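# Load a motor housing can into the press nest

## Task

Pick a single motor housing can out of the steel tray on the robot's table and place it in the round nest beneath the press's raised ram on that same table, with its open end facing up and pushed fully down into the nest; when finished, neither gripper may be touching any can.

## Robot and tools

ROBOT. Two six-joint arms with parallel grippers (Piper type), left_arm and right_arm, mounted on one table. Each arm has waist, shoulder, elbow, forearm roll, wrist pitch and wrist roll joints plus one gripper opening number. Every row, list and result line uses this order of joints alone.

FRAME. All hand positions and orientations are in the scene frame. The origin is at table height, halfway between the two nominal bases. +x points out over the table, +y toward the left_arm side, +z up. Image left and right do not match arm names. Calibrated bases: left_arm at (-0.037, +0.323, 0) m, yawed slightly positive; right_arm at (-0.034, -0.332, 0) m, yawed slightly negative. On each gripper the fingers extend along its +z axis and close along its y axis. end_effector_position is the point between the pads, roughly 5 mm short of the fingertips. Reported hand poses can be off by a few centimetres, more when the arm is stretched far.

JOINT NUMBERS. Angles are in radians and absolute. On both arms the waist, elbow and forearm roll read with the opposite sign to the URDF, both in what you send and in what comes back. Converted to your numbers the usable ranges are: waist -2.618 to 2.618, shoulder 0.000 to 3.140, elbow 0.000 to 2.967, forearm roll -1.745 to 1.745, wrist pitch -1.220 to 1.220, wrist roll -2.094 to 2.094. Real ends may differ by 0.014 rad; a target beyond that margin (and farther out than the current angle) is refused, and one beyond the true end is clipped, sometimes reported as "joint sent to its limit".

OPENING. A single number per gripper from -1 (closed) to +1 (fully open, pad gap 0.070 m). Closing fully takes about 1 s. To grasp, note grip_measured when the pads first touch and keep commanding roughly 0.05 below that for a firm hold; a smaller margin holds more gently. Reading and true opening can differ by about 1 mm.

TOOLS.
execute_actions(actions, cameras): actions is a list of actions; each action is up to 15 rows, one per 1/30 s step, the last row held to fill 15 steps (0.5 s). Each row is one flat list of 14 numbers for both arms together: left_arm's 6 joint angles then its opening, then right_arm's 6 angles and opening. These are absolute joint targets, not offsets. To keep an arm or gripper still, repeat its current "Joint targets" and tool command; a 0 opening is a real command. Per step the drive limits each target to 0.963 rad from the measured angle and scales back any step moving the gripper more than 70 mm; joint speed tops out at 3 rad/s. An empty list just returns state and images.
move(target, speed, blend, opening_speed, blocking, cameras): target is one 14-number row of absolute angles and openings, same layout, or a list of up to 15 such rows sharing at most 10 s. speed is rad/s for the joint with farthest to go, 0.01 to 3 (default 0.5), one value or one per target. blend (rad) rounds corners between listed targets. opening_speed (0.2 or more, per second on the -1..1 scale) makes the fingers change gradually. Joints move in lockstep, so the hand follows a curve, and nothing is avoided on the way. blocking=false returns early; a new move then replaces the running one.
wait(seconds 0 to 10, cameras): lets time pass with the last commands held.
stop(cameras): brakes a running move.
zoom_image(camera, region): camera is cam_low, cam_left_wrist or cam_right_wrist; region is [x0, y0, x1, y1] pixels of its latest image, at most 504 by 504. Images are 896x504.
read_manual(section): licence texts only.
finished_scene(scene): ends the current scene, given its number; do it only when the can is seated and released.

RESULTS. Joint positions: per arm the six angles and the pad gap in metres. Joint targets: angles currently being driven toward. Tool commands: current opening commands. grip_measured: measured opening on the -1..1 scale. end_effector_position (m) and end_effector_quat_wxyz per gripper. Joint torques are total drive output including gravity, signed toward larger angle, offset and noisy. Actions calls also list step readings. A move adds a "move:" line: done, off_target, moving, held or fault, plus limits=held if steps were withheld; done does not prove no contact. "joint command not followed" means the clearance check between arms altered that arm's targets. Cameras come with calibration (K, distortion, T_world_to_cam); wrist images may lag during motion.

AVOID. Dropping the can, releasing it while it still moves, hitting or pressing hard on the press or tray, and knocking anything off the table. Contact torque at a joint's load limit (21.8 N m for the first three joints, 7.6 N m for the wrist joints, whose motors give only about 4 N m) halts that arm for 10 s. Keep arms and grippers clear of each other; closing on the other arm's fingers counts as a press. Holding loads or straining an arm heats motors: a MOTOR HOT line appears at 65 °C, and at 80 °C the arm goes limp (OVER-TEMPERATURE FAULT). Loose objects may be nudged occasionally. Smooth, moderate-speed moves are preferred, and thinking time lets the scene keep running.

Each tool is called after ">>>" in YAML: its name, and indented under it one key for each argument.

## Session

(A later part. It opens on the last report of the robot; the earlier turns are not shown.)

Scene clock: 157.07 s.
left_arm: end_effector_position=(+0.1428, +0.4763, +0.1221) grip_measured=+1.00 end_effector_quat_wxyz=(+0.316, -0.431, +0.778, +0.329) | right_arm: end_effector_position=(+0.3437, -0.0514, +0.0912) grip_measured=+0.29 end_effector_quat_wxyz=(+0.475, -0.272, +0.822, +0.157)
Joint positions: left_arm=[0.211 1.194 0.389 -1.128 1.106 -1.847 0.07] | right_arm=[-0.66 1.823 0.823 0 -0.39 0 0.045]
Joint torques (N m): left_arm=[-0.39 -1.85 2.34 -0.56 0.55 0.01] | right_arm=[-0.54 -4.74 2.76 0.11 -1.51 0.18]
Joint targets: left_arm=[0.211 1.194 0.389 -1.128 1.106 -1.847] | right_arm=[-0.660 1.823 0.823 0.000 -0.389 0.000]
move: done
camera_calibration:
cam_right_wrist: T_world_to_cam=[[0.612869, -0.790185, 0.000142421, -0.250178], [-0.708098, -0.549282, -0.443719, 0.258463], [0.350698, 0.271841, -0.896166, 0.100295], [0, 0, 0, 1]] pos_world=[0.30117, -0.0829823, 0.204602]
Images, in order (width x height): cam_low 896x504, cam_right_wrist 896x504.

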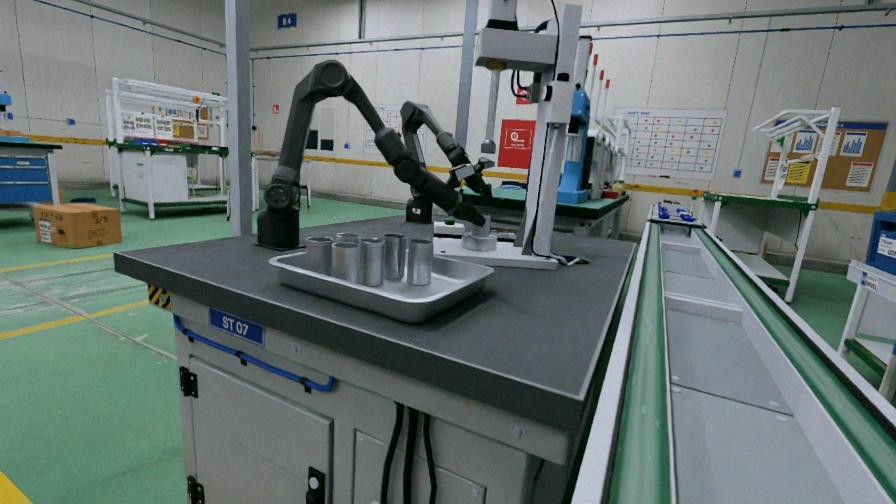

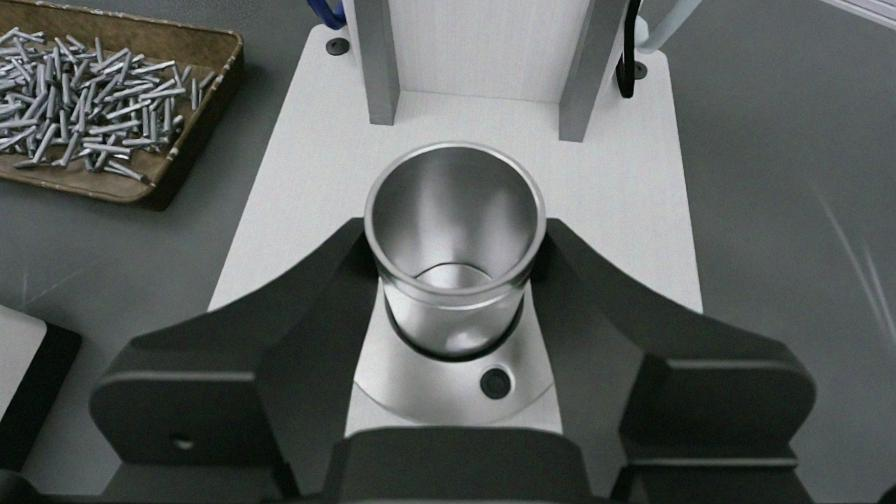

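>>> move:
  target: [0.211,1.194,0.389,-1.128,1.106,-1.847,1.0,-0.660,1.8485,0.8118,0,-0.4259,0,0.14]
  speed: 0.04
  cameras: ["cam_low","cam_right_wrist"]

>>> zoom_image:
  camera: "cam_low"
  region: [450, 195, 510, 265]

Scene clock: 160.17 s.
left_arm: end_effector_position=(+0.1428, +0.4763, +0.1221) grip_measured=+1.00 end_effector_quat_wxyz=(+0.316, -0.431, +0.778, +0.329) | right_arm: end_effector_position=(+0.3443, -0.0510, +0.0835) grip_measured=+0.29 end_effector_quat_wxyz=(+0.477, -0.271, +0.821, +0.158)
Joint positions: left_arm=[0.211 1.194 0.389 -1.128 1.106 -1.847 0.07] | right_arm=[-0.66 1.848 0.814 0 -0.428 0 0.045]
Joint torques (N m): left_arm=[-0.35 -1.88 2.37 -0.57 0.55 0] | right_arm=[-0.29 2.45 -3.58 0.09 3.34 0.14]
Joint targets: left_arm=[0.211 1.194 0.389 -1.128 1.106 -1.847] | right_arm=[-0.660 1.848 0.812 0.000 -0.426 0.000]
move: done
camera_calibration:
cam_right_wrist: T_world_to_cam=[[0.612826, -0.790218, 0.000227498, -0.250227], [-0.70665, -0.548146, -0.447417, 0.255531], [0.353682, 0.274028, -0.894325, 0.0920418], [0, 0, 0, 1]] pos_world=[0.301363, -0.0828877, 0.196701]
Images, in order (width x height): cam_low 896x504, cam_right_wrist 896x504.

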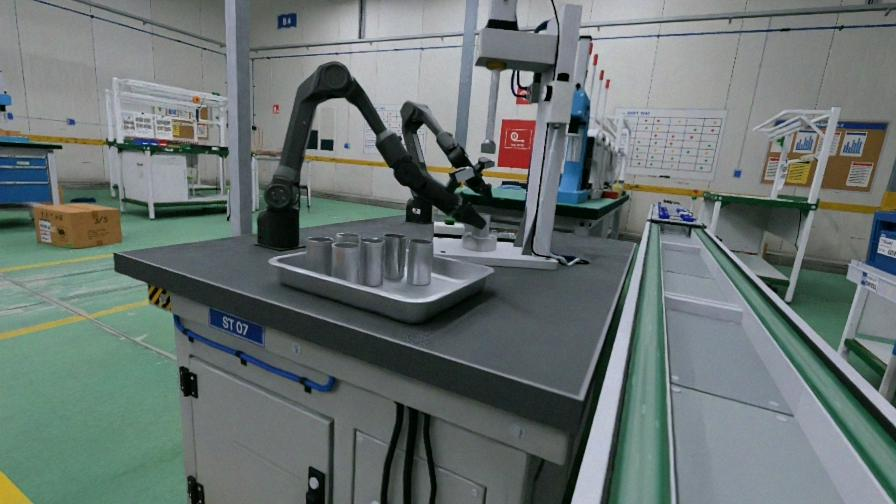

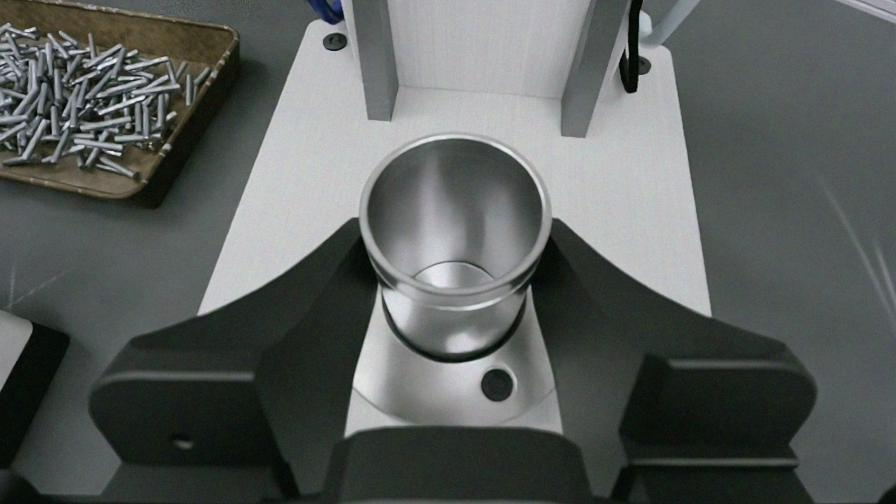

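Scaled by 7.200 from the camera's 896x504 image, which has a finer 1280x720 frame.

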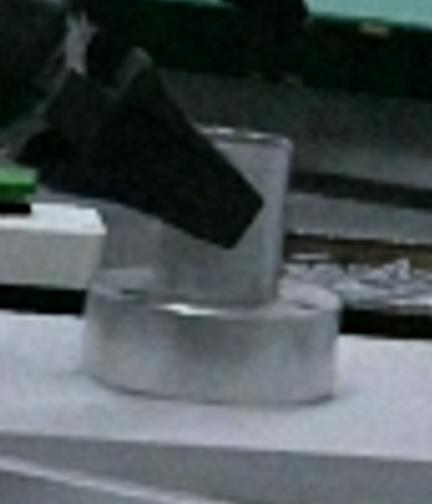

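>>> move:
  target: [0.211,1.194,0.389,-1.128,1.106,-1.847,1.0,-0.660,1.844,0.8137,0,-0.4195,0,0.14]
  speed: 0.04

>>> move:
  target: [0.211,1.194,0.389,-1.128,1.106,-1.847,1.0,-0.660,1.844,0.8137,0,-0.4195,0,0.6]
  opening_speed: 0.4
  cameras: ["cam_low","cam_right_wrist"]

>>> zoom_image:
  camera: "cam_low"
  region: [450, 195, 510, 265]

Scene clock: 171.57 s.
left_arm: end_effector_position=(+0.1428, +0.4763, +0.1221) grip_measured=+1.00 end_effector_quat_wxyz=(+0.316, -0.431, +0.778, +0.329) | right_arm: end_effector_position=(+0.3432, -0.0518, +0.0826) grip_measured=+0.29 end_effector_quat_wxyz=(+0.474, -0.272, +0.823, +0.157)
Joint positions: left_arm=[0.211 1.194 0.389 -1.128 1.106 -1.847 0.07] | right_arm=[-0.66 1.845 0.813 0 -0.419 0 0.045]
Joint torques (N m): left_arm=[-0.24 -2 2.42 -0.59 0.53 -0.04] | right_arm=[-1.42 -0.05 -4.51 0.08 4.06 0.13]
Motor temperatures (°C): left_arm=[26 32 29 30 34 35] | right_arm=[35 32 30 35 38 30]
Joint targets: left_arm=[0.211 1.194 0.389 -1.128 1.106 -1.847] | right_arm=[-0.660 1.844 0.814 0.000 -0.420 0.000]
move: done
camera_calibration:
cam_right_wrist: T_world_to_cam=[[0.612897, -0.790163, 0.000057208, -0.250203], [-0.709357, -0.550252, -0.440495, 0.254113], [0.348094, 0.269937, -0.897755, 0.0937362], [0, 0, 0, 1]] pos_world=[0.300976, -0.0831776, 0.196102]

Scene clock: 172.93 s.
left_arm: end_effector_position=(+0.1428, +0.4763, +0.1221) grip_measured=+1.00 end_effector_quat_wxyz=(+0.316, -0.431, +0.778, +0.329) | right_arm: end_effector_position=(+0.3433, -0.0517, +0.0830) grip_measured=+0.60 end_effector_quat_wxyz=(+0.474, -0.272, +0.823, +0.157)
Joint positions: left_arm=[0.211 1.194 0.389 -1.128 1.106 -1.847 0.07] | right_arm=[-0.66 1.844 0.813 0 -0.419 0 0.056]
Joint torques (N m): left_arm=[-0.21 -2 2.43 -0.6 0.53 -0.05] | right_arm=[-0.1 -5.35 3.72 0.08 -1.45 0.09]
Joint targets: left_arm=[0.211 1.194 0.389 -1.128 1.106 -1.847] | right_arm=[-0.660 1.844 0.814 0.000 -0.419 0.000]
move: done
camera_calibration:
cam_right_wrist: T_world_to_cam=[[0.612876, -0.790179, 0.000130317, -0.250212], [-0.708938, -0.549937, -0.441562, 0.254397], [0.348984, 0.27053, -0.897231, 0.0937746], [0, 0, 0, 1]] pos_world=[0.300974, -0.0831791, 0.196502]
Images, in order (width x height): cam_low 896x504, cam_right_wrist 896x504.

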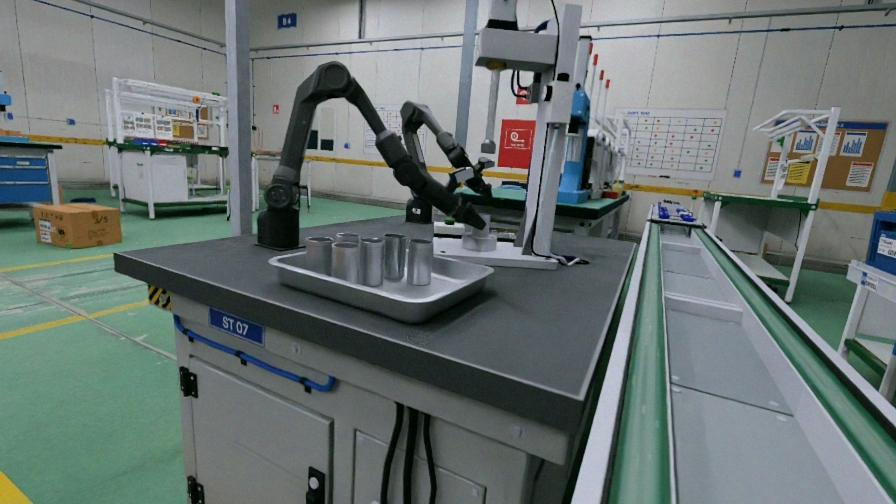

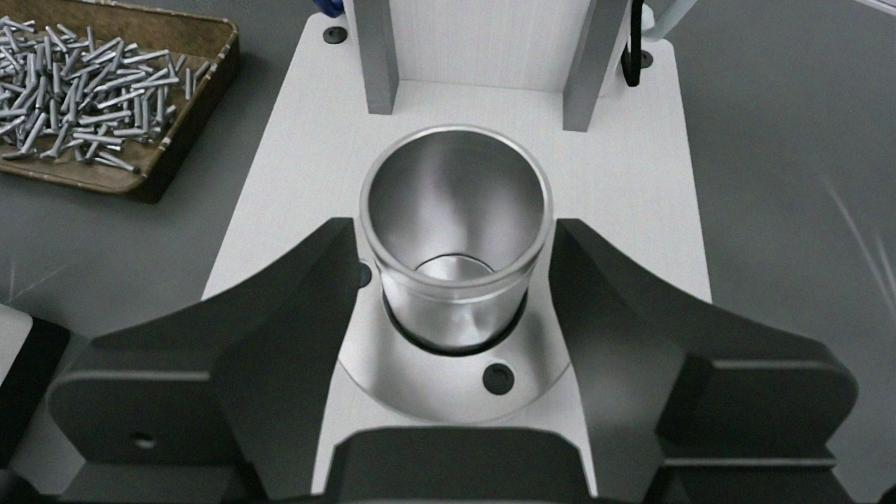

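Scaled by 7.200 from the camera's 896x504 image, which has a finer 1280x720 frame.

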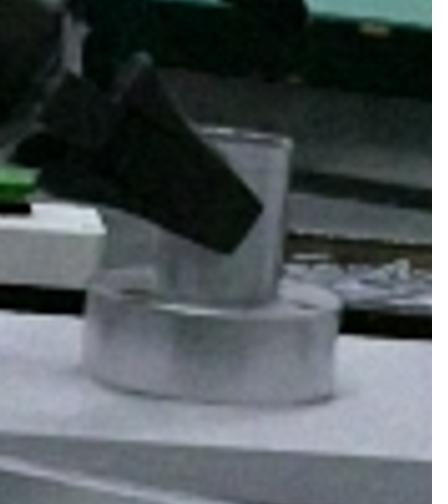

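>>> move:
  target:
    - [0.211,1.194,0.389,-1.128,1.106,-1.847,1.0,-0.660,1.6504,0.6678,0,-0.3718,0,0.6]
    - [0.211,1.194,0.389,-1.128,1.106,-1.847,1.0,-0.660,1.3391,0.5465,0,-0.1817,0,0.6]
  speed: [0.15,0.5]
  blend: 0.05
  cameras: ["cam_low","cam_right_wrist"]

>>> zoom_image:
  camera: "cam_low"
  region: [450, 195, 510, 265]

>>> zoom_image:
  camera: "cam_right_wrist"
  region: [330, 130, 570, 340]

Scene clock: 176.83 s.
left_arm: end_effector_position=(+0.1428, +0.4763, +0.1221) grip_measured=+1.00 end_effector_quat_wxyz=(+0.316, -0.431, +0.778, +0.329) | right_arm: end_effector_position=(+0.2625, -0.1117, +0.1498) grip_measured=+0.60 end_effector_quat_wxyz=(+0.474, -0.272, +0.822, +0.157)
Joint positions: left_arm=[0.211 1.194 0.389 -1.128 1.106 -1.847 0.07] | right_arm=[-0.66 1.338 0.546 0 -0.181 0 0.056]
Joint torques (N m): left_arm=[-0.16 -2.06 2.45 -0.61 0.52 -0.04] | right_arm=[-0.12 -1.83 3.67 0.06 -1.43 0.11]
Joint targets: left_arm=[0.211 1.194 0.389 -1.128 1.106 -1.847] | right_arm=[-0.660 1.339 0.546 0.000 -0.182 0.000]
move: done
camera_calibration:
cam_right_wrist: T_world_to_cam=[[0.612827, -0.790217, 0.000177101, -0.248057], [-0.708732, -0.549732, -0.442146, 0.19368], [0.349489, 0.270833, -0.896943, 0.198031], [0, 0, 0, 1]] pos_world=[0.220073, -0.14318, 0.263302]
Images, in order (width x height): cam_low 896x504, cam_right_wrist 896x504.

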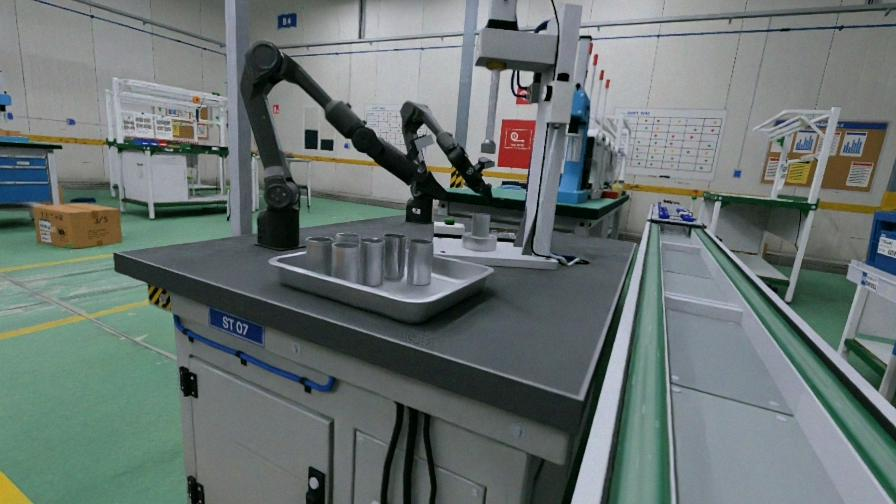

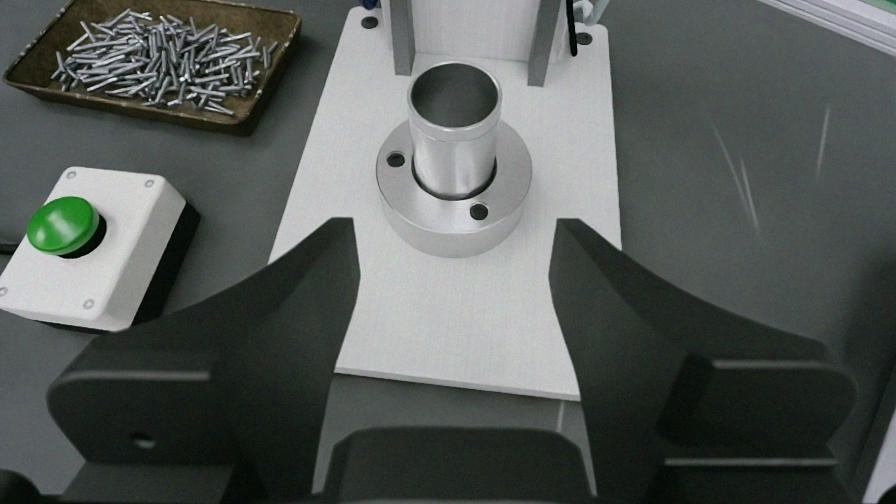

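Scaled by 7.200 from the camera's 896x504 image, which has a finer 1280x720 frame.

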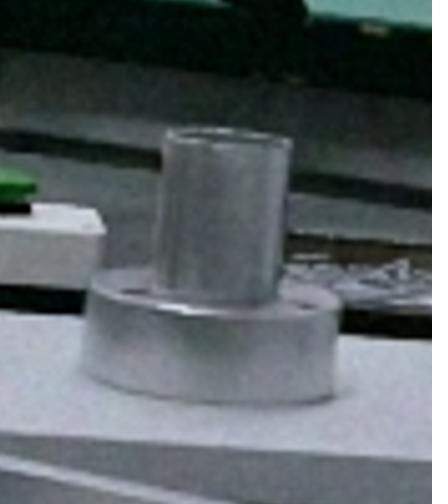

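Scaled by 2.100 from the camera's 896x504 image, which has a finer 1280x720 frame.

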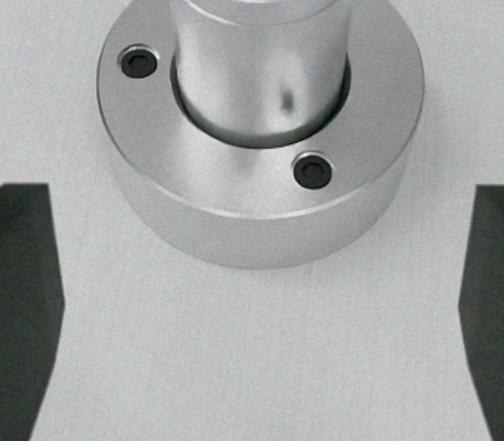

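>>> finished_scene:
  scene: 1

The scene is finished: the task was done.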